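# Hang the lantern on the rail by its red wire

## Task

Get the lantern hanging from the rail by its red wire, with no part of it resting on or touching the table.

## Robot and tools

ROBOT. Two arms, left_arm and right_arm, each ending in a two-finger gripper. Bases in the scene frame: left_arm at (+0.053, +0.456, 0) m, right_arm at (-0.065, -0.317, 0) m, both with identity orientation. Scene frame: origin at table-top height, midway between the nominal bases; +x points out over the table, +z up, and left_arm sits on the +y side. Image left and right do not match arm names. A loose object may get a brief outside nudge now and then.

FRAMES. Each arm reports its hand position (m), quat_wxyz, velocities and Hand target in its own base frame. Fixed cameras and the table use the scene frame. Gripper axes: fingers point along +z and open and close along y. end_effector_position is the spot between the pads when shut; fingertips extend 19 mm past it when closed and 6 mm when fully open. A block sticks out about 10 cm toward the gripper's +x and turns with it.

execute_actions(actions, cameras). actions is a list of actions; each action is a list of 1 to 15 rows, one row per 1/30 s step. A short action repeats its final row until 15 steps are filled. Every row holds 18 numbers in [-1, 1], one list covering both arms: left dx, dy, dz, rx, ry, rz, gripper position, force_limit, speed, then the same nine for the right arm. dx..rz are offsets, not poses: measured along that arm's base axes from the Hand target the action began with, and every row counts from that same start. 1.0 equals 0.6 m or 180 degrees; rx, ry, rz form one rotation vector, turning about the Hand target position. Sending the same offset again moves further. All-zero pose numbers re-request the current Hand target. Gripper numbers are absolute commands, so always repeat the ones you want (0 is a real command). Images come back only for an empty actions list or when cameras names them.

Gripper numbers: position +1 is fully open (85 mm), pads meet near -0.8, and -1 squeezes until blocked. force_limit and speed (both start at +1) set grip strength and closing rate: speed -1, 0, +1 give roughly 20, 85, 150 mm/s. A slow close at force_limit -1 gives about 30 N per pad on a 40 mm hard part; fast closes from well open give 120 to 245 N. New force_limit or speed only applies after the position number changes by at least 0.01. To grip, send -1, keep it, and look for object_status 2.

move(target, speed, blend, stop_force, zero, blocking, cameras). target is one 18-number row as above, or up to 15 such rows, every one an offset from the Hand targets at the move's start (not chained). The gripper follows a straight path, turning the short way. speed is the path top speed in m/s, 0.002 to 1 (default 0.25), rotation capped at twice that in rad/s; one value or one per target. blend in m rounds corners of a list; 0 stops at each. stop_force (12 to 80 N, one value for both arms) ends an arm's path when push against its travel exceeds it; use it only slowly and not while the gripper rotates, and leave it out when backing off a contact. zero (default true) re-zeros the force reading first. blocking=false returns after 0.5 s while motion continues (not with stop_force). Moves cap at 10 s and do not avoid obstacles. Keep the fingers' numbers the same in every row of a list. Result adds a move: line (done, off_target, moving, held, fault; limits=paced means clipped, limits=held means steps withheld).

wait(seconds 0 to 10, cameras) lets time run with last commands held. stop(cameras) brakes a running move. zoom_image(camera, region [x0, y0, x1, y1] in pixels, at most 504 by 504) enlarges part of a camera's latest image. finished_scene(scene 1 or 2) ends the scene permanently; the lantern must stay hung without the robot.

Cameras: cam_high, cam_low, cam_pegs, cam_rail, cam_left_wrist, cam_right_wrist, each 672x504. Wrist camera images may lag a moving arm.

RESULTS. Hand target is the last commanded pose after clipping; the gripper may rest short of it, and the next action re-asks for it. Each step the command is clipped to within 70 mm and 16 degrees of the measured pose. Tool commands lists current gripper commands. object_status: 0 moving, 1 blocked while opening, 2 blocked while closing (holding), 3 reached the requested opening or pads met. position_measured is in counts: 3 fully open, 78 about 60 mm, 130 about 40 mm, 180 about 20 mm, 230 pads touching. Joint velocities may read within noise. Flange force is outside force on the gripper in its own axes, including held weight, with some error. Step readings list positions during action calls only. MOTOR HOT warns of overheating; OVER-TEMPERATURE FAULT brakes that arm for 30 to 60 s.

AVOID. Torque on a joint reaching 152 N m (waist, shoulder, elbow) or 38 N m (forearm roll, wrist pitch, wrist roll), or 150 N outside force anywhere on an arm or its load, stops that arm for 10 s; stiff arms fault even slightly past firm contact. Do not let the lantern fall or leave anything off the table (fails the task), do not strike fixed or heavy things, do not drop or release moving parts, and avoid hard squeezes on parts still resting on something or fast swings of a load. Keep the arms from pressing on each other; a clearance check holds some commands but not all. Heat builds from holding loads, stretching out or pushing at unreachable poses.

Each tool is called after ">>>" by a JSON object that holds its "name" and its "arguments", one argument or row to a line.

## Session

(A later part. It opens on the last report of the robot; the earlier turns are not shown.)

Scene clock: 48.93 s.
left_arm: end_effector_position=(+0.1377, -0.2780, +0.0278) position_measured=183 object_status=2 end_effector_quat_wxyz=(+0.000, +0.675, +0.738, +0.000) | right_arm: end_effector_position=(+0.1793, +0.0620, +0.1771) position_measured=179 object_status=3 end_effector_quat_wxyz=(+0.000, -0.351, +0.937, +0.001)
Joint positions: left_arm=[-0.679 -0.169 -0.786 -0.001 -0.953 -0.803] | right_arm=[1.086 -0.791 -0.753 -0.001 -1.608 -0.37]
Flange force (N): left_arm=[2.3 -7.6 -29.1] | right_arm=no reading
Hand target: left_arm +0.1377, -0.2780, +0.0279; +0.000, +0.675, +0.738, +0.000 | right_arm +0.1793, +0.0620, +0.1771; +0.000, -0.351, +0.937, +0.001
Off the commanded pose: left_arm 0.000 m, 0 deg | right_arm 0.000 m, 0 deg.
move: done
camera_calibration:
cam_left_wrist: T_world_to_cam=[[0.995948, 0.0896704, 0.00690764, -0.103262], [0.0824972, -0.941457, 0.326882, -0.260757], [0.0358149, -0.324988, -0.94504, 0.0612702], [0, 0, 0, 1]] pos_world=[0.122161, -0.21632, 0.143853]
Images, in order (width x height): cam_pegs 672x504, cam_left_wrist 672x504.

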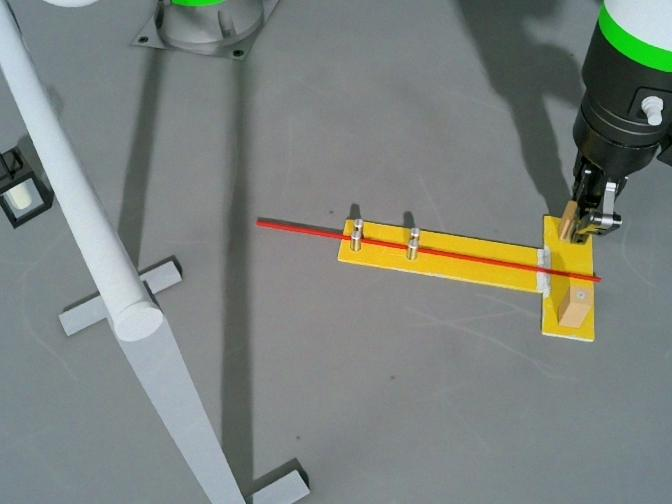

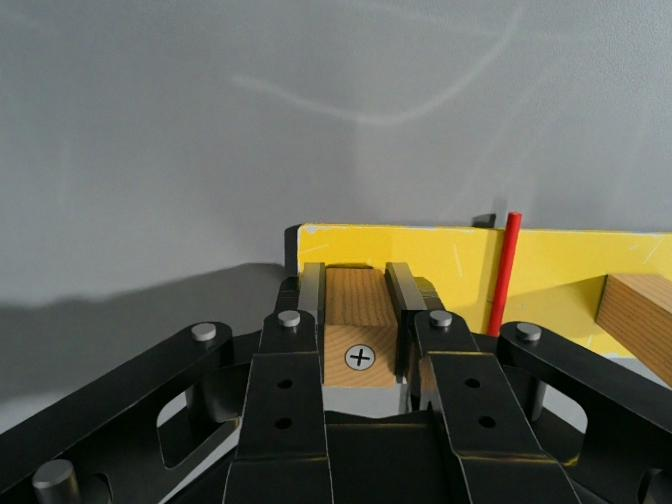

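>>> {"name": "move", "arguments": {
  "target": [0,0,0,0,0,0,-1,1,0,0.243,0.263,-0.029,0,0,0.291,-0.4,-1,0],
  "cameras": ["cam_right_wrist","cam_rail"]
}}

Scene clock: 53.43 s.
left_arm: end_effector_position=(+0.1377, -0.2780, +0.0279) position_measured=183 object_status=2 end_effector_quat_wxyz=(+0.000, +0.675, +0.738, +0.000) | right_arm: end_effector_position=(+0.3251, +0.2198, +0.1597) position_measured=179 object_status=3 end_effector_quat_wxyz=(+0.000, +0.728, -0.686, +0.000)
Joint positions: left_arm=[-0.679 -0.169 -0.786 -0.001 -0.953 -0.803] | right_arm=[0.931 -0.103 -0.388 -0.001 -1.287 0.7]
Flange force (N): left_arm=[1.2 -8.8 -29.0] | right_arm=[-7.6 -5.8 -2.8]
Hand target: left_arm +0.1377, -0.2780, +0.0279; +0.000, +0.675, +0.738, +0.000 | right_arm +0.3251, +0.2198, +0.1597; +0.000, +0.728, -0.686, +0.000
Off the commanded pose: left_arm 0.000 m, 0 deg | right_arm 0.000 m, 0 deg.
move: done
camera_calibration:
cam_right_wrist: T_world_to_cam=[[-0.998637, -0.0506224, -0.0127433, 0.348376], [-0.0518292, 0.9324, 0.357692, -0.230095], [-0.00622535, 0.357865, -0.933753, 0.195498], [0, 0, 0, 1]] pos_world=[0.337192, 0.162214, 0.269289]
Images, in order (width x height): cam_rail 672x504, cam_right_wrist 672x504.

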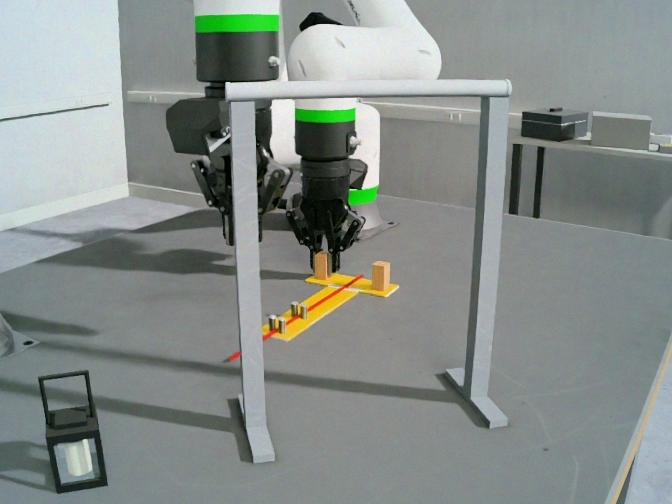

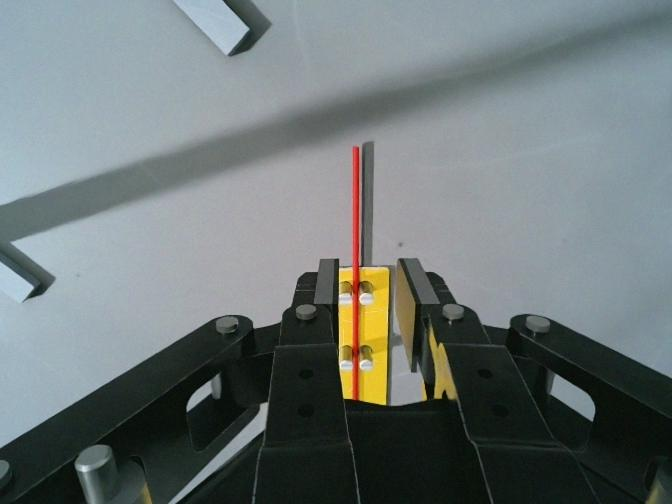

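>>> {"name": "move", "arguments": {
  "target": [
    [0,0,0,0,0,0,-1,1,0,0.003,-0.0137,-0.2,0,0,0,-0.4,-1,0],
    [0,0,0,0,0,0,-1,1,0,0.003,-0.0137,-0.255,0,0,0,-0.4,-1,0]
  ],
  "speed": [0.1,0.01],
  "stop_force": 12,
  "cameras": ["cam_right_wrist","cam_pegs"]
}}

Scene clock: 59.17 s.
left_arm: end_effector_position=(+0.1377, -0.2780, +0.0279) position_measured=183 object_status=2 end_effector_quat_wxyz=(+0.000, +0.675, +0.738, +0.000) | right_arm: end_effector_position=(+0.3270, +0.2116, +0.0204) position_measured=179 object_status=3 end_effector_quat_wxyz=(+0.000, +0.728, -0.686, +0.000)
Joint positions: left_arm=[-0.679 -0.169 -0.786 -0.001 -0.953 -0.803] | right_arm=[0.914 0.063 -0.59 -0.001 -0.918 0.718]
Flange force (N): left_arm=[1.3 -8.4 -29.2] | right_arm=[-4.6 4.0 -40.6]
Hand target: left_arm +0.1377, -0.2780, +0.0279; +0.000, +0.675, +0.738, +0.000 | right_arm +0.3270, +0.2116, +0.0204; +0.000, +0.728, -0.686, +0.000 (not the last commanded pose)
Off the commanded pose: left_arm 0.000 m, 0 deg | right_arm 0.014 m, 0 deg.
move: contact (right_arm); path passed 1 of 2 targets
camera_calibration:
cam_right_wrist: T_world_to_cam=[[-0.998626, -0.0508123, -0.0128193, 0.348118], [-0.0520331, 0.932356, 0.357777, -0.17246], [-0.00622725, 0.357952, -0.933719, 0.0683554], [0, 0, 0, 1]] pos_world=[0.339092, 0.154014, 0.129989]
Images, in order (width x height): cam_pegs 672x504, cam_right_wrist 672x504.

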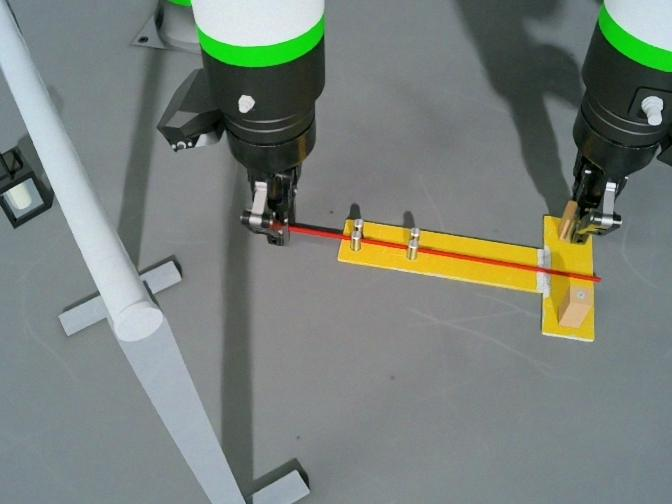

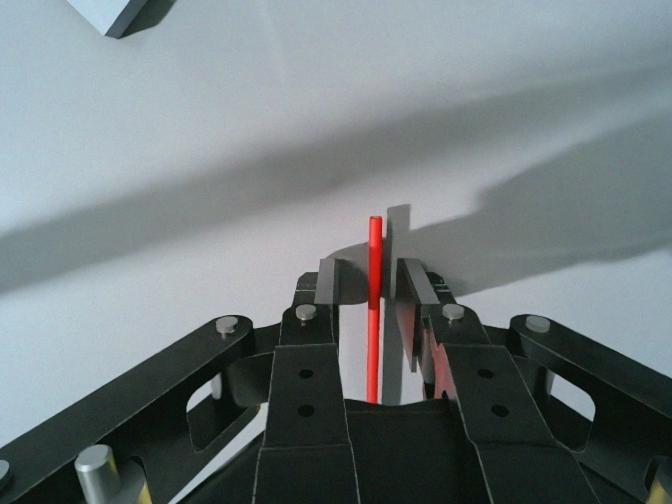

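>>> {"name": "move", "arguments": {
  "target": [
    [0,0,0,0,0,0,-1,1,0,0,0,0.003,0,0,0,-0.4,-1,0],
    [0,0,0,0,0,0,-1,1,0,-0.0635,0.0088,0.003,0,0,-0.1667,-0.4,-1,0],
    [0,0,0,0,0,0,-1,1,0,-0.1113,0.0480,0.003,0,0,-0.3333,-0.4,-1,0]
  ],
  "speed": [0.03,0.1,0.1],
  "blend": [0,0.01,0],
  "cameras": ["cam_right_wrist","cam_pegs","cam_left_wrist"]
}}

Scene clock: 66.27 s.
left_arm: end_effector_position=(+0.1377, -0.2780, +0.0279) position_measured=183 object_status=2 end_effector_quat_wxyz=(+0.000, +0.675, +0.738, +0.000) | right_arm: end_effector_position=(+0.2602, +0.2404, +0.0222) position_measured=179 object_status=3 end_effector_quat_wxyz=(+0.000, -0.288, +0.958, +0.000)
Joint positions: left_arm=[-0.679 -0.169 -0.786 -0.001 -0.953 -0.803] | right_arm=[1.121 -0.032 -0.681 0 -0.92 -0.537]
Flange force (N): left_arm=[1.6 -8.6 -29.2] | right_arm=[-10.6 3.1 1.0]
Hand target: left_arm +0.1377, -0.2780, +0.0279; +0.000, +0.675, +0.738, +0.000 | right_arm +0.2602, +0.2404, +0.0222; +0.000, -0.288, +0.958, +0.000
Off the commanded pose: left_arm 0.000 m, 0 deg | right_arm 0.000 m, 0 deg.
move: done
camera_calibration:
cam_left_wrist: T_world_to_cam=[[0.995939, 0.0897638, 0.00687422, -0.103236], [0.0825963, -0.941448, 0.326883, -0.260768], [0.035814, -0.324988, -0.94504, 0.0612703], [0, 0, 0, 1]] pos_world=[0.122161, -0.216321, 0.143853]
cam_right_wrist: T_world_to_cam=[[-0.543416, 0.839366, -0.0127764, -0.0496442], [0.781391, 0.511328, 0.357731, -0.319069], [0.306801, 0.184414, -0.933737, 0.0195801], [0, 0, 0, 1]] pos_world=[0.216333, 0.201207, 0.131789]
Images, in order (width x height): cam_pegs 672x504, cam_left_wrist 672x504, cam_right_wrist 672x504.

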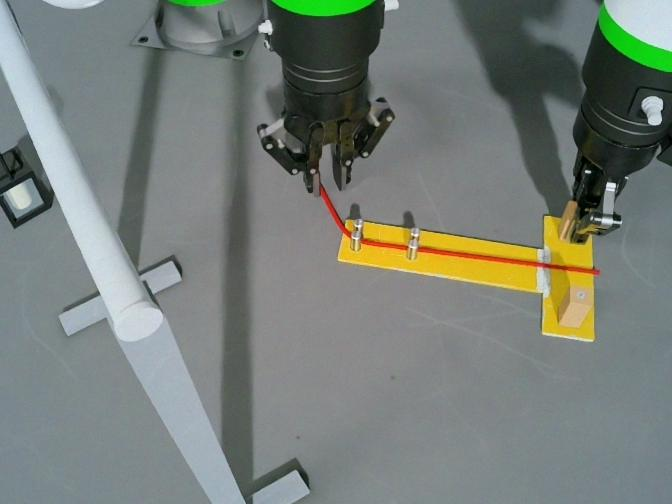

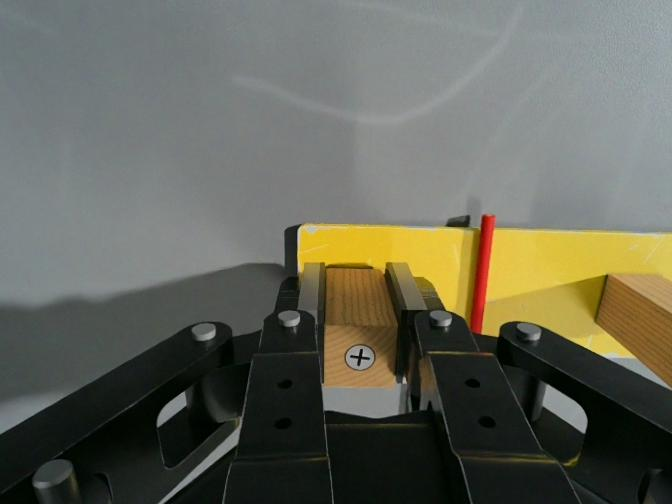

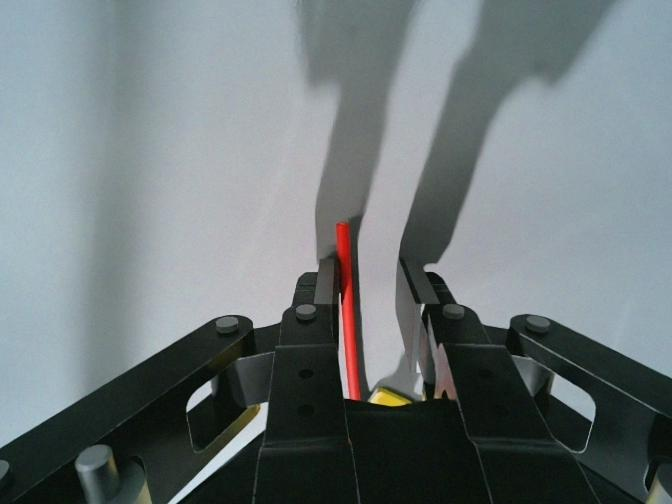

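Works excellently. Continue.

>>> {"name": "move", "arguments": {
  "target": [
    [0,0,0,0,0,0,-1,1,0,0.0,0,0,0,0,-0.01,-0.4,-1,0],
    [0,0,0,0,0,0,-1,1,0,-0.0143,0.0557,0.001,0,0,-0.1667,-0.4,-1,0],
    [0,0,0,0,0,0,-1,1,0,-0.006,0.1082,0.001,0,0,-0.3333,-0.4,-1,0]
  ],
  "speed": 0.1,
  "blend": [0.01,0.01,0],
  "cameras": ["cam_right_wrist","cam_pegs","cam_left_wrist"]
}}

Scene clock: 78.00 s.
left_arm: end_effector_position=(+0.1377, -0.2780, +0.0279) position_measured=183 object_status=2 end_effector_quat_wxyz=(+0.000, +0.675, +0.738, +0.000) | right_arm: end_effector_position=(+0.2566, +0.3054, +0.0228) position_measured=179 object_status=3 end_effector_quat_wxyz=(+0.000, +0.230, +0.973, +0.000)
Joint positions: left_arm=[-0.679 -0.169 -0.786 -0.001 -0.953 -0.803] | right_arm=[1.204 0.081 -0.564 0.001 -0.925 -1.668]
Flange force (N): left_arm=[6.1 -5.5 -31.7] | right_arm=[-0.7 6.6 0.5]
Hand target: left_arm +0.1377, -0.2780, +0.0279; +0.000, +0.675, +0.738, +0.000 | right_arm +0.2566, +0.3054, +0.0228; +0.000, +0.230, +0.973, +0.000
Off the commanded pose: left_arm 0.000 m, 0 deg | right_arm 0.000 m, 0 deg.
move: done; blend cut to 0.0079 m at target 1
camera_calibration:
cam_left_wrist: T_world_to_cam=[[0.995939, 0.0897638, 0.00687422, -0.103236], [0.0825963, -0.941448, 0.326883, -0.260768], [0.035814, -0.324988, -0.94504, 0.0612703], [0, 0, 0, 1]] pos_world=[0.122161, -0.216321, 0.143853]
cam_right_wrist: T_world_to_cam=[[0.455099, 0.890348, -0.0128618, -0.377809], [0.83357, -0.420908, 0.357768, -0.0783683], [0.313125, -0.173541, -0.933722, 0.116963], [0, 0, 0, 1]] pos_world=[0.200642, 0.323693, 0.132389]
Images, in order (width x height): cam_pegs 672x504, cam_left_wrist 672x504, cam_right_wrist 672x504.

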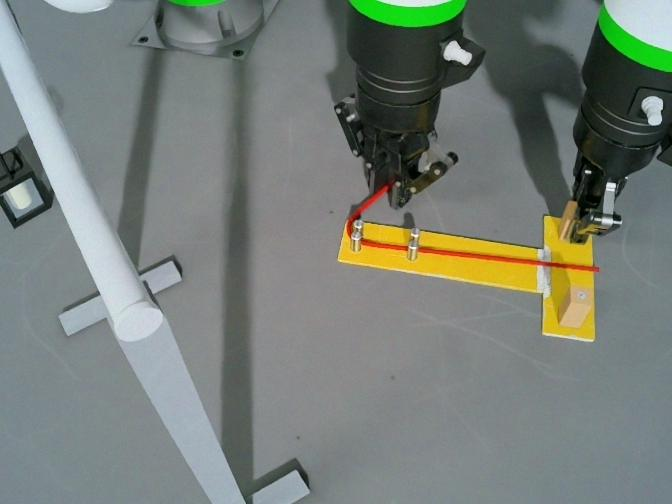

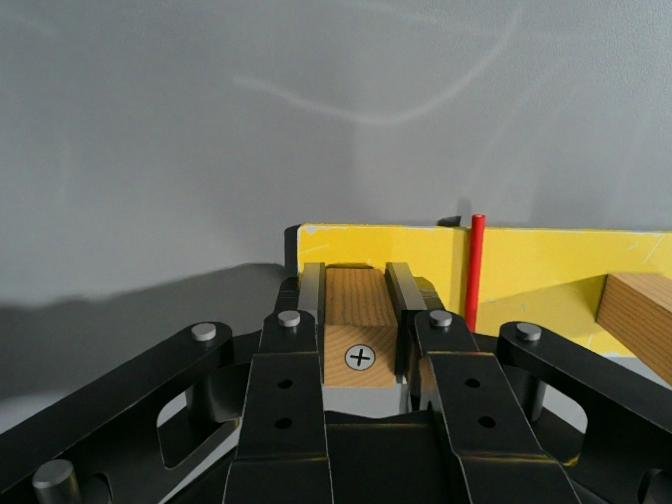

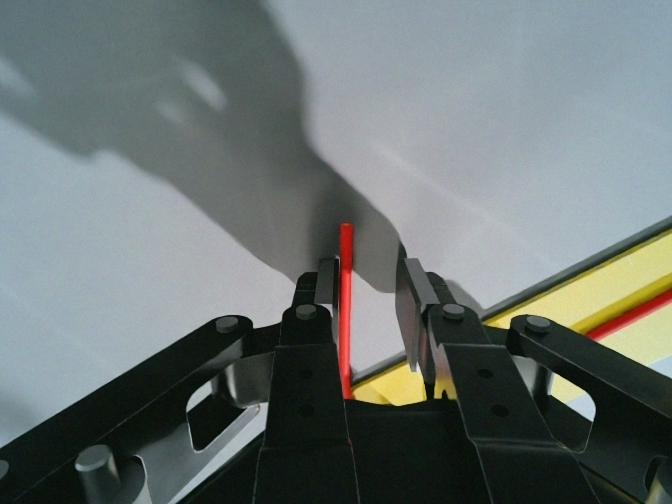

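>>> {"name": "move", "arguments": {
  "target": [0,0,0,0,0,0,-1,1,0,0.0205,0.0315,0,0,0,-0.139,-0.55,-1,0],
  "speed": 0.1,
  "cameras": ["cam_right_wrist","cam_pegs","cam_left_wrist"]
}}

Scene clock: 81.40 s.
left_arm: end_effector_position=(+0.1377, -0.2780, +0.0279) position_measured=183 object_status=2 end_effector_quat_wxyz=(+0.000, +0.675, +0.738, +0.000) | right_arm: end_effector_position=(+0.2690, +0.3242, +0.0228) position_measured=199 object_status=3 end_effector_quat_wxyz=(+0.000, +0.435, +0.900, +0.000)
Joint positions: left_arm=[-0.679 -0.169 -0.786 -0.001 -0.953 -0.803] | right_arm=[1.193 0.135 -0.504 0.001 -0.932 -2.094]
Flange force (N): left_arm=[6.0 -5.6 -31.7] | right_arm=[2.4 4.4 0.6]
Hand target: left_arm +0.1377, -0.2780, +0.0279; +0.000, +0.675, +0.738, +0.000 | right_arm +0.2689, +0.3243, +0.0228; +0.000, +0.435, +0.900, +0.000
Off the commanded pose: left_arm 0.000 m, 0 deg | right_arm 0.000 m, 0 deg.
move: done
camera_calibration:
cam_left_wrist: T_world_to_cam=[[0.995939, 0.0897638, 0.00687422, -0.103236], [0.0825963, -0.941448, 0.326883, -0.260768], [0.035814, -0.324988, -0.94504, 0.0612703], [0, 0, 0, 1]] pos_world=[0.122161, -0.216321, 0.143853]
cam_right_wrist: T_world_to_cam=[[0.789015, 0.61424, -0.0127951, -0.400548], [0.577224, -0.734012, 0.357825, 0.0896475], [0.210399, -0.289715, -0.933701, 0.181635], [0, 0, 0, 1]] pos_world=[0.226076, 0.364458, 0.13239]
Images, in order (width x height): cam_pegs 672x504, cam_left_wrist 672x504, cam_right_wrist 672x504.

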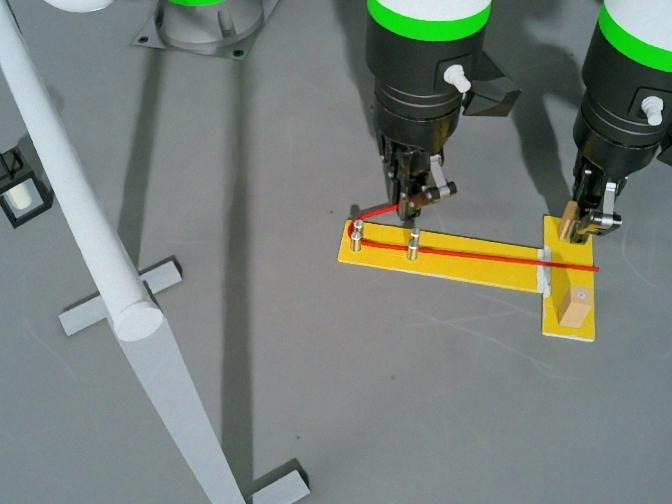

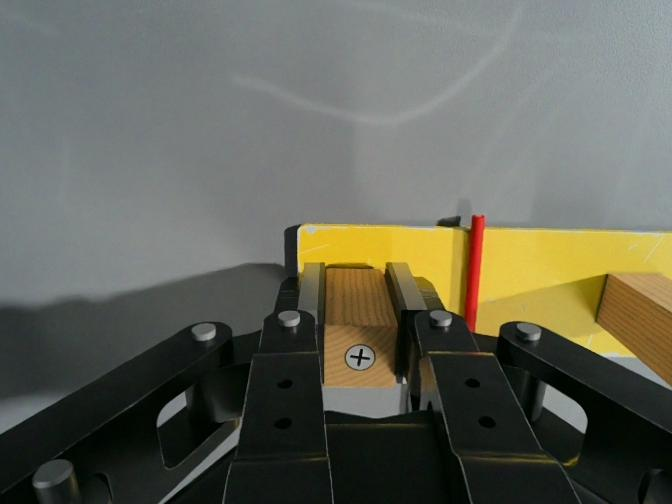

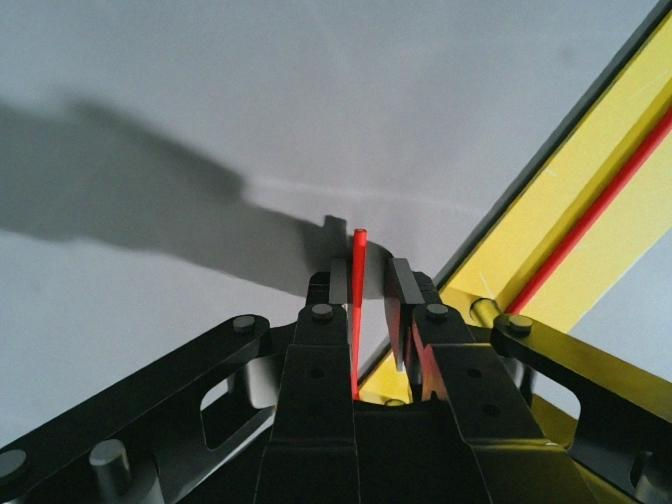

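>>> {"name": "move", "arguments": {
  "target": [
    [0,0,0,0,0,0,-1,1,0,0.0026,0.002,0,0,0,0,-0.55,-1,0],
    [0,0,0,0,0,0,-1,1,0,0.0026,0.002,0.2,0,0,0,-0.55,-1,0],
    [0,0,0,0,0,0,-1,1,0,0.04,0.06,0.22,0,0,0.4,-0.55,-1,0],
    [0,0,0,0,0,0,-1,1,0,0.072,0.155,0.22,0,0,0.8055,-0.55,-1,0]
  ],
  "speed": [0.03,0.15,0.4,0.4],
  "blend": [0,0.02,0.02,0],
  "cameras": ["cam_right_wrist","cam_pegs","cam_rail"]
}}

Scene clock: 91.37 s.
left_arm: end_effector_position=(+0.1377, -0.2780, +0.0279) position_measured=183 object_status=2 end_effector_quat_wxyz=(+0.000, +0.675, +0.738, +0.000) | right_arm: end_effector_position=(+0.3056, +0.3983, +0.1548) position_measured=199 object_status=3 end_effector_quat_wxyz=(+0.003, -0.565, +0.825, -0.002)
Joint positions: left_arm=[-0.679 -0.169 -0.786 -0.001 -0.953 -0.803] | right_arm=[1.183 0.174 -0.115 0.008 -1.279 0.015]
Flange force (N): left_arm=[5.4 -5.7 -31.6] | right_arm=[-10.9 0.5 -3.1]
Hand target: left_arm +0.1377, -0.2780, +0.0279; +0.000, +0.675, +0.738, +0.000 | right_arm +0.3056, +0.3983, +0.1548; +0.003, -0.564, +0.825, -0.002 (not the last commanded pose)
Off the commanded pose: left_arm 0.000 m, 0 deg | right_arm 0.020 m, 25 deg.
move: held (right_arm; a check stopped the path); path passed 3 of 4 targets; limits=held
pose unreachable (right arm): on one or more control steps of this call, first in action 0 (counted from 0), this arm could not follow its commanded pose, so it was not sent that pose on those steps. It may still have moved: this result reports where it is.
cause: moving toward the commanded pose would bring a part of the arm too close to another arm (this arm's gripper and a part of the left arm just beyond its joint 5 (wrist pitch), 8 mm apart when this arm was first held).
camera_calibration:
cam_right_wrist: T_world_to_cam=[[-0.928371, 0.371067, -0.0209028, 0.149685], [0.339279, 0.869115, 0.359901, -0.490405], [0.151714, 0.32703, -0.932756, 0.0907684], [0, 0, 0, 1]] pos_world=[0.291576, 0.340991, 0.264291]
Images, in order (width x height): cam_pegs 672x504, cam_rail 672x504, cam_right_wrist 672x504.

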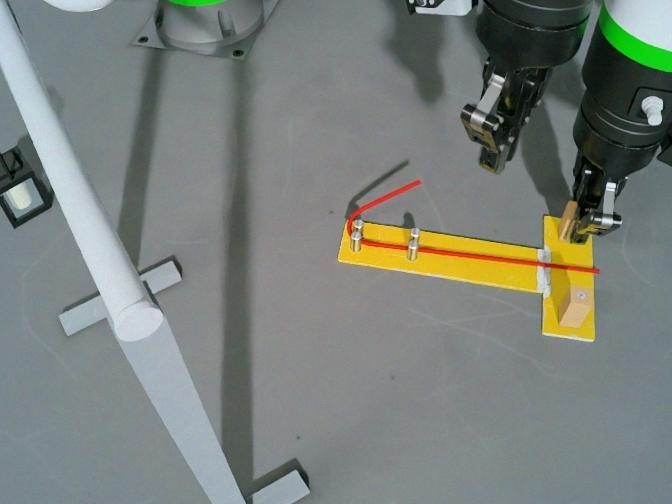

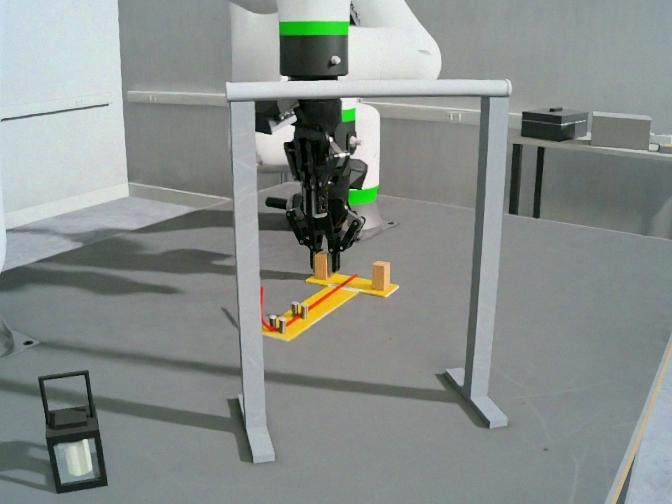

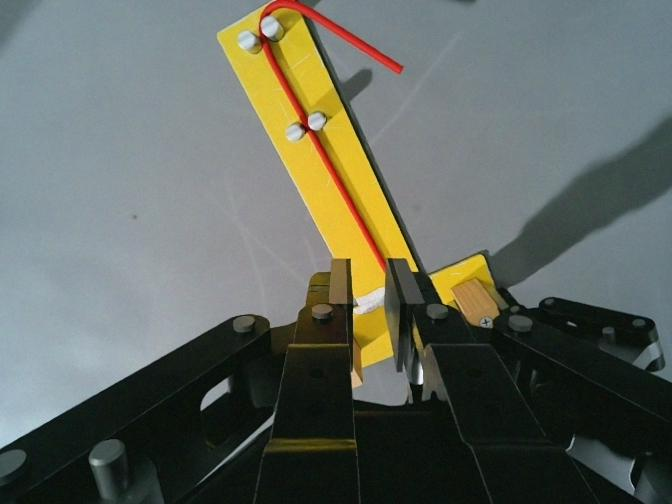

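>>> {"name": "move", "arguments": {
  "target": [
    [0,0,0,0,0,0,-1,1,0,0,-0.07,0,0,0,0,-0.4,-1,0],
    [0,0,0,0,0,0,-1,1,0,0.01,-0.05,0,0.1084,-0.0216,0.135,-0.4,-1,0],
    [0,0,0,0,0,0,-1,1,0,0.0107,0.011,-0.09,0.1084,-0.0216,0.135,-0.4,-1,0]
  ],
  "blend": 0.02,
  "cameras": ["cam_right_wrist","cam_pegs","cam_rail"]
}}

Scene clock: 96.07 s.
left_arm: end_effector_position=(+0.1377, -0.2780, +0.0279) position_measured=183 object_status=2 end_effector_quat_wxyz=(+0.000, +0.675, +0.738, +0.000) | right_arm: end_effector_position=(+0.3120, +0.4048, +0.1009) position_measured=179 object_status=3 end_effector_quat_wxyz=(-0.126, +0.716, -0.677, -0.118)
Joint positions: left_arm=[-0.679 -0.169 -0.786 -0.001 -0.953 -0.803] | right_arm=[1.062 0.074 -0.341 -0.219 -0.86 0.683]
Flange force (N): left_arm=[6.1 -5.5 -31.5] | right_arm=[-9.4 -5.5 2.1]
Hand target: left_arm +0.1377, -0.2780, +0.0279; +0.000, +0.675, +0.738, +0.000 | right_arm +0.3120, +0.4049, +0.1008; -0.126, +0.716, -0.677, -0.118
Off the commanded pose: left_arm 0.000 m, 0 deg | right_arm 0.000 m, 0 deg.
move: done
camera_calibration:
cam_right_wrist: T_world_to_cam=[[-0.998782, -0.0391452, -0.0300502, 0.341121], [-0.0492642, 0.755127, 0.653725, -0.341147], [-0.00289848, 0.654409, -0.756135, -0.0647701], [0, 0, 0, 1]] pos_world=[0.323711, 0.313349, 0.184292]
Images, in order (width x height): cam_pegs 672x504, cam_rail 672x504, cam_right_wrist 672x504.

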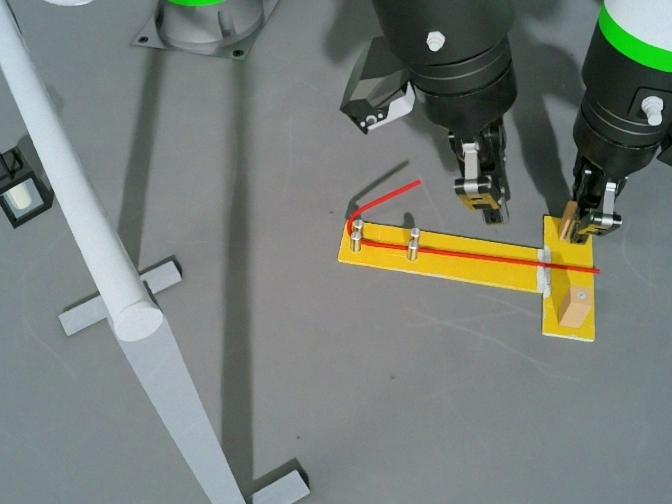

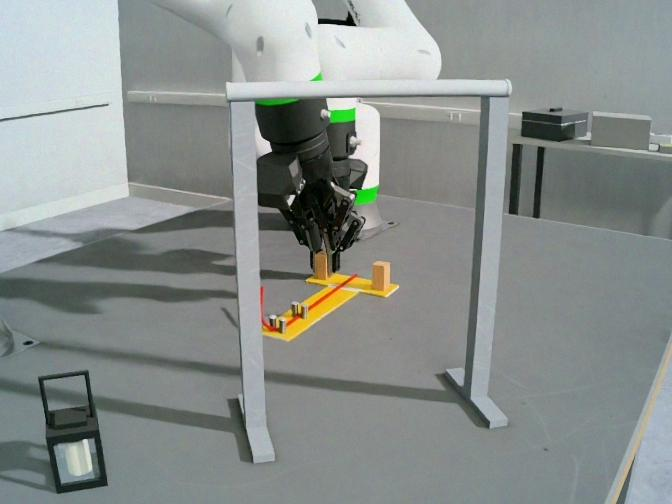

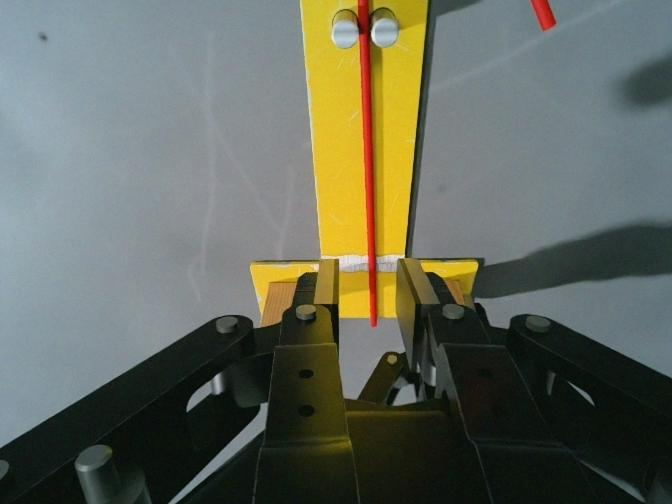

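>>> {"name": "move", "arguments": {
  "target": [
    [0,0,0,0,0,0,-1,1,0,-0.008,0,-0.11,0,0,0,-0.4,-1,0],
    [0,0,0,0,0,0,-1,1,0,-0.008,0,-0.15,0,0,0,-0.4,-1,0]
  ],
  "speed": [0.08,0.01],
  "stop_force": 12,
  "cameras": ["cam_right_wrist","cam_pegs"]
}}

Scene clock: 99.13 s.
left_arm: end_effector_position=(+0.1377, -0.2780, +0.0279) position_measured=183 object_status=2 end_effector_quat_wxyz=(+0.000, +0.675, +0.738, +0.000) | right_arm: end_effector_position=(+0.3073, +0.4050, +0.0251) position_measured=179 object_status=3 end_effector_quat_wxyz=(-0.126, +0.716, -0.677, -0.118)
Joint positions: left_arm=[-0.679 -0.169 -0.786 -0.001 -0.953 -0.803] | right_arm=[1.069 0.178 -0.42 -0.261 -0.681 0.737]
Flange force (N): left_arm=[6.2 -5.8 -31.5] | right_arm=[-11.1 3.3 -30.5]
Hand target: left_arm +0.1377, -0.2780, +0.0279; +0.000, +0.675, +0.738, +0.000 | right_arm +0.3073, +0.4050, +0.0251; -0.126, +0.716, -0.677, -0.118 (not the last commanded pose)
Off the commanded pose: left_arm 0.000 m, 0 deg | right_arm 0.014 m, 0 deg.
move: contact (right_arm); path passed 1 of 2 targets
camera_calibration:
cam_right_wrist: T_world_to_cam=[[-0.998772, -0.0392278, -0.0302642, 0.334099], [-0.0494661, 0.754988, 0.65387, -0.291816], [-0.00280079, 0.654564, -0.756001, -0.122259], [0, 0, 0, 1]] pos_world=[0.318911, 0.313449, 0.108493]
Images, in order (width x height): cam_pegs 672x504, cam_right_wrist 672x504.

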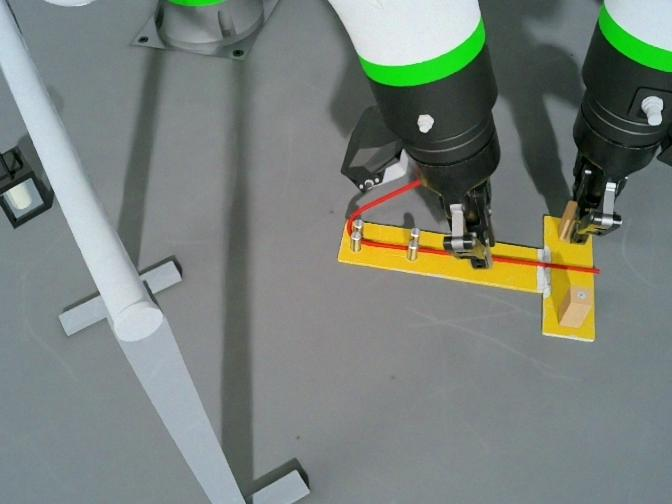

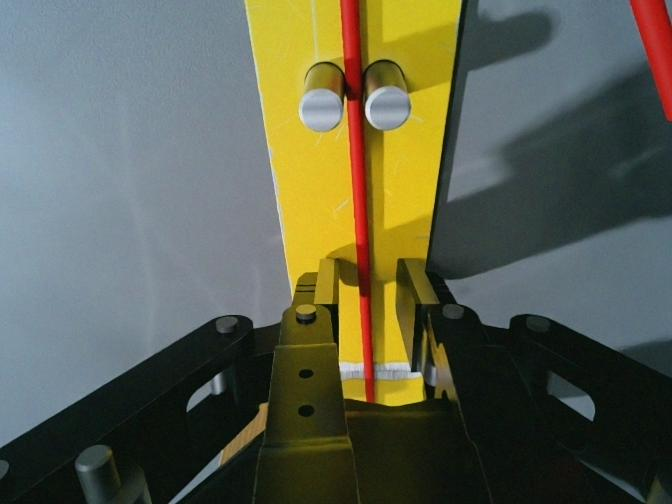

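>>> {"name": "move", "arguments": {
  "target": [
    [0,0,0,0,0,0,-1,1,0,0,0,0.005,0,0,0,-1,-0.5,-0.5]
  ],
  "speed": 0.03,
  "cameras": ["cam_right_wrist"]
}}

>>> {"name": "move", "arguments": {
  "target": [
    [0,0,0,0,0,0,-1,1,0,0.004,-0.064,0,0,0,0,-1,-0.5,-0.5]
  ],
  "speed": 0.03,
  "cameras": ["cam_right_wrist","cam_pegs","cam_left_wrist"]
}}

Scene clock: 100.50 s.
left_arm: end_effector_position=(+0.1377, -0.2780, +0.0279) position_measured=183 object_status=2 end_effector_quat_wxyz=(+0.000, +0.675, +0.738, +0.000) | right_arm: end_effector_position=(+0.3074, +0.4049, +0.0281) position_measured=226 object_status=2 end_effector_quat_wxyz=(-0.126, +0.716, -0.677, -0.118)
Joint positions: left_arm=[-0.679 -0.169 -0.786 -0.001 -0.953 -0.803] | right_arm=[1.069 0.173 -0.418 -0.259 -0.688 0.734]
Flange force (N): left_arm=[4.9 -6.0 -31.7] | right_arm=[-5.7 -4.6 4.1]
Hand target: left_arm +0.1377, -0.2780, +0.0279; +0.000, +0.675, +0.738, +0.000 | right_arm +0.3073, +0.4050, +0.0281; -0.126, +0.716, -0.677, -0.118
Off the commanded pose: left_arm 0.000 m, 0 deg | right_arm 0.000 m, 0 deg.
move: done
camera_calibration:
cam_right_wrist: T_world_to_cam=[[-0.998782, -0.0390103, -0.0302107, 0.334216], [-0.0492667, 0.754999, 0.653873, -0.293764], [-0.00269872, 0.654564, -0.756001, -0.119958], [0, 0, 0, 1]] pos_world=[0.319012, 0.31335, 0.111493]
Images, in order (width x height): cam_right_wrist 672x504.

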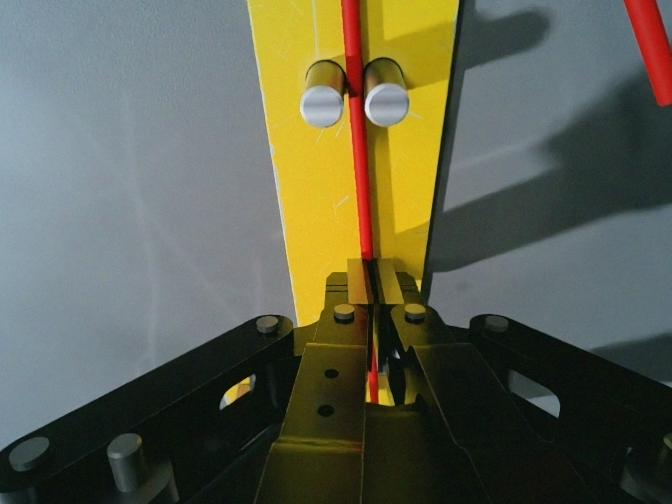

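Scene clock: 102.10 s.
left_arm: end_effector_position=(+0.1377, -0.2780, +0.0279) position_measured=183 object_status=2 end_effector_quat_wxyz=(+0.000, +0.675, +0.738, +0.000) | right_arm: end_effector_position=(+0.3097, +0.3666, +0.0281) position_measured=226 object_status=2 end_effector_quat_wxyz=(-0.126, +0.716, -0.677, -0.118)
Joint positions: left_arm=[-0.679 -0.169 -0.786 -0.001 -0.953 -0.803] | right_arm=[1.013 0.117 -0.476 -0.282 -0.698 0.805]
Flange force (N): left_arm=[-8.1 -10.6 -18.9] | right_arm=[-19.9 -9.4 8.4]
Hand target: left_arm +0.1377, -0.2780, +0.0279; +0.000, +0.675, +0.738, +0.000 | right_arm +0.3097, +0.3666, +0.0281; -0.126, +0.716, -0.677, -0.118
Off the commanded pose: left_arm 0.000 m, 0 deg | right_arm 0.000 m, 0 deg.
move: done
camera_calibration:
cam_left_wrist: T_world_to_cam=[[0.995939, 0.0897638, 0.00687422, -0.103236], [0.0825963, -0.941448, 0.326883, -0.260768], [0.035814, -0.324988, -0.94504, 0.0612703], [0, 0, 0, 1]] pos_world=[0.122161, -0.216321, 0.143853]
cam_right_wrist: T_world_to_cam=[[-0.998777, -0.0391539, -0.0302016, 0.335055], [-0.0493693, 0.754992, 0.653873, -0.264699], [-0.00279979, 0.654564, -0.756001, -0.0948492], [0, 0, 0, 1]] pos_world=[0.321311, 0.27505, 0.111493]
Images, in order (width x height): cam_pegs 672x504, cam_left_wrist 672x504, cam_right_wrist 672x504.

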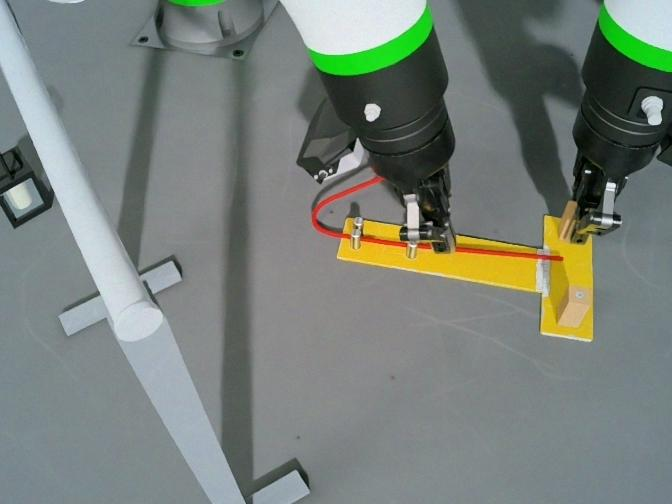

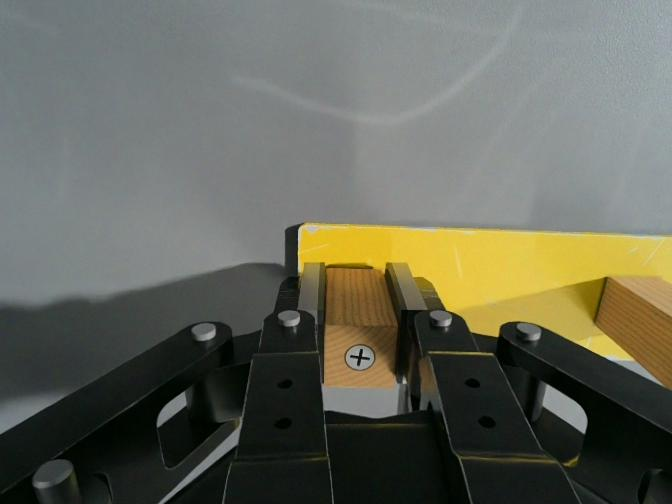

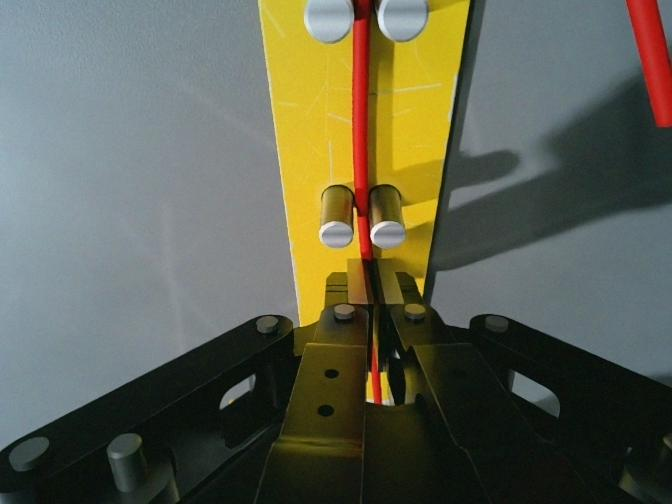

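>>> {"name": "move", "arguments": {
  "target": [
    [0,0,0,0,0,0,-1,1,0,0,0,0,0,0,0,-0.4,-1,-0.5],
    [0,0,0,0,0,0,-1,1,0,-0.0065,0.0747,-0.002,0,0,0,-0.4,-1,-0.5]
  ],
  "speed": 0.05,
  "cameras": ["cam_right_wrist","cam_pegs"]
}}

Scene clock: 106.30 s.
left_arm: end_effector_position=(+0.1377, -0.2780, +0.0278) position_measured=183 object_status=2 end_effector_quat_wxyz=(+0.000, +0.675, +0.738, +0.000) | right_arm: end_effector_position=(+0.3058, +0.4113, +0.0269) position_measured=179 object_status=3 end_effector_quat_wxyz=(-0.126, +0.716, -0.677, -0.118)
Joint positions: left_arm=[-0.679 -0.169 -0.786 -0.001 -0.953 -0.803] | right_arm=[1.08 0.183 -0.411 -0.255 -0.683 0.721]
Flange force (N): left_arm=[1.0 -7.4 -27.7] | right_arm=[-7.5 -3.8 4.1]
Hand target: left_arm +0.1377, -0.2780, +0.0279; +0.000, +0.675, +0.738, +0.000 | right_arm +0.3058, +0.4114, +0.0269; -0.126, +0.716, -0.677, -0.118
Off the commanded pose: left_arm 0.000 m, 0 deg | right_arm 0.000 m, 0 deg.
move: done
camera_calibration:
cam_right_wrist: T_world_to_cam=[[-0.998777, -0.0391539, -0.0302016, 0.332878], [-0.0493693, 0.754992, 0.653873, -0.297931], [-0.00279979, 0.654564, -0.756001, -0.125092], [0, 0, 0, 1]] pos_world=[0.317411, 0.31985, 0.110293]
Images, in order (width x height): cam_pegs 672x504, cam_right_wrist 672x504.

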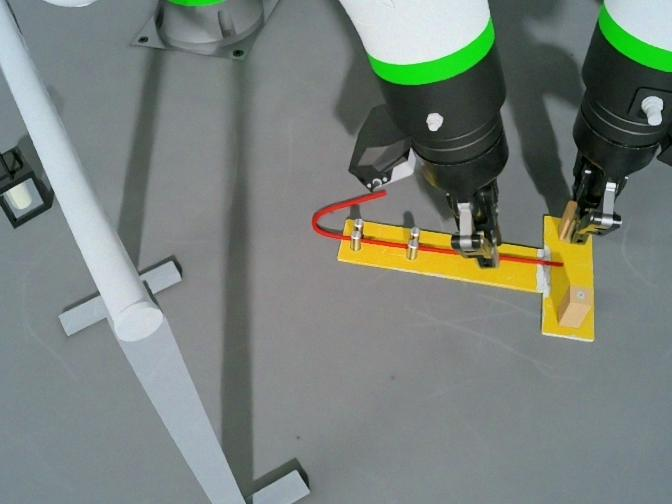

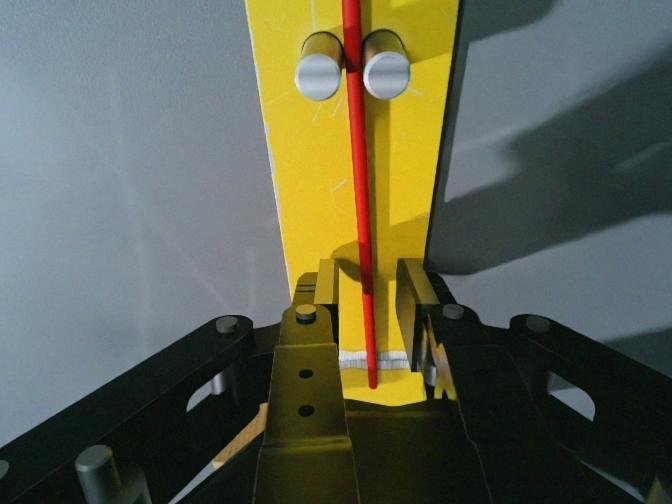

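>>> {"name": "move", "arguments": {
  "target": [
    [0,0,0,0,0,0,-1,1,0,0.0615,-0.0068,-0.0023,-0.0543,0.0146,-0.1663,-0.4,-1,-0.5],
    [0,0,0,0,0,0,-1,1,0,0.1093,-0.0438,-0.0072,-0.1007,0.0581,-0.3298,-0.4,-1,-0.5]
  ],
  "speed": 0.12,
  "blend": [0.01,0],
  "cameras": ["cam_right_wrist","cam_pegs","cam_rail"]
}}

Scene clock: 109.03 s.
left_arm: end_effector_position=(+0.1377, -0.2780, +0.0279) position_measured=183 object_status=2 end_effector_quat_wxyz=(+0.000, +0.675, +0.738, +0.000) | right_arm: end_effector_position=(+0.3291, +0.4088, +0.0261) position_measured=179 object_status=3 end_effector_quat_wxyz=(+0.096, -0.599, +0.792, +0.071)
Joint positions: left_arm=[-0.679 -0.169 -0.786 -0.001 -0.953 -0.803] | right_arm=[1.119 0.227 -0.389 -0.059 -0.72 0.216]
Flange force (N): left_arm=[2.5 -6.9 -28.0] | right_arm=[-9.8 -0.3 1.4]
Hand target: left_arm +0.1377, -0.2780, +0.0279; +0.000, +0.675, +0.738, +0.000 | right_arm +0.3291, +0.4088, +0.0261; +0.096, -0.599, +0.792, +0.071 (not the last commanded pose)
Off the commanded pose: left_arm 0.000 m, 0 deg | right_arm 0.049 m, 43 deg.
move: held (right_arm; a check stopped the path); path passed 0 of 2 targets; limits=held
pose unreachable (right arm): on one or more control steps of this call, first in action 0 (counted from 0), this arm could not follow its commanded pose, so it was not sent that pose on those steps. It may still have moved: this result reports where it is.
cause: moving toward the commanded pose would bring a part of the arm too close to another arm (a part of this arm just beyond joint 4 (forearm roll) and a part of the left arm just beyond its joint 5 (wrist pitch), 6 mm apart when this arm was first held).
camera_calibration:
cam_right_wrist: T_world_to_cam=[[-0.958855, 0.283566, -0.0136899, 0.210495], [0.22598, 0.791545, 0.567793, -0.397648], [0.171843, 0.541337, -0.823058, -0.133389], [0, 0, 0, 1]] pos_world=[0.314616, 0.327275, 0.118877]
Images, in order (width x height): cam_pegs 672x504, cam_rail 672x504, cam_right_wrist 672x504.

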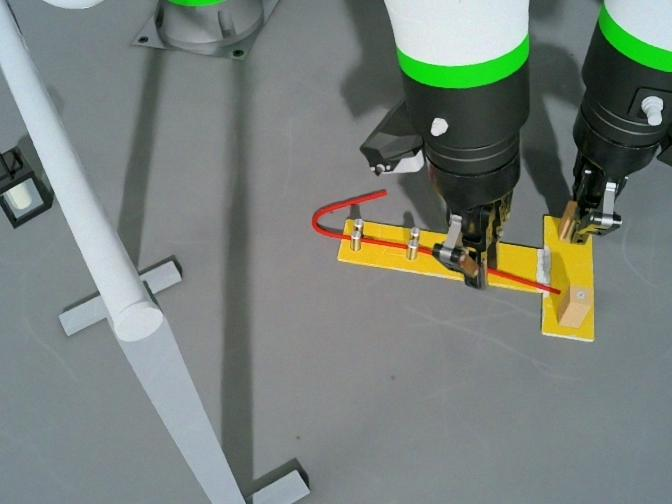

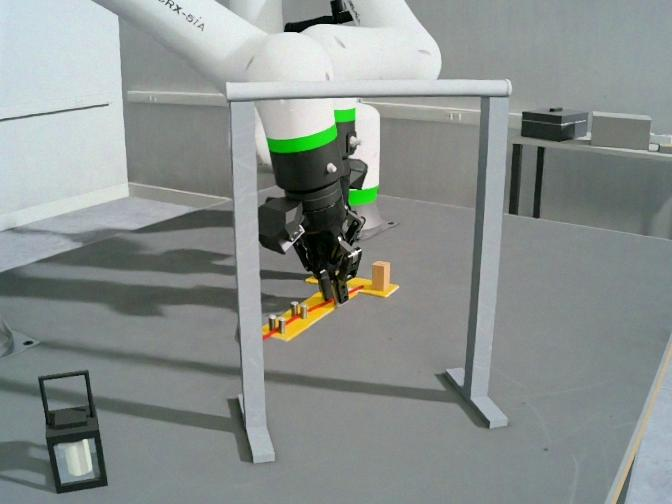

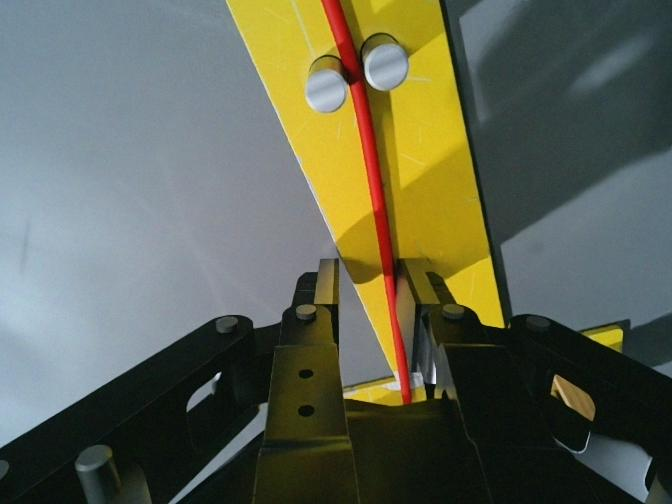

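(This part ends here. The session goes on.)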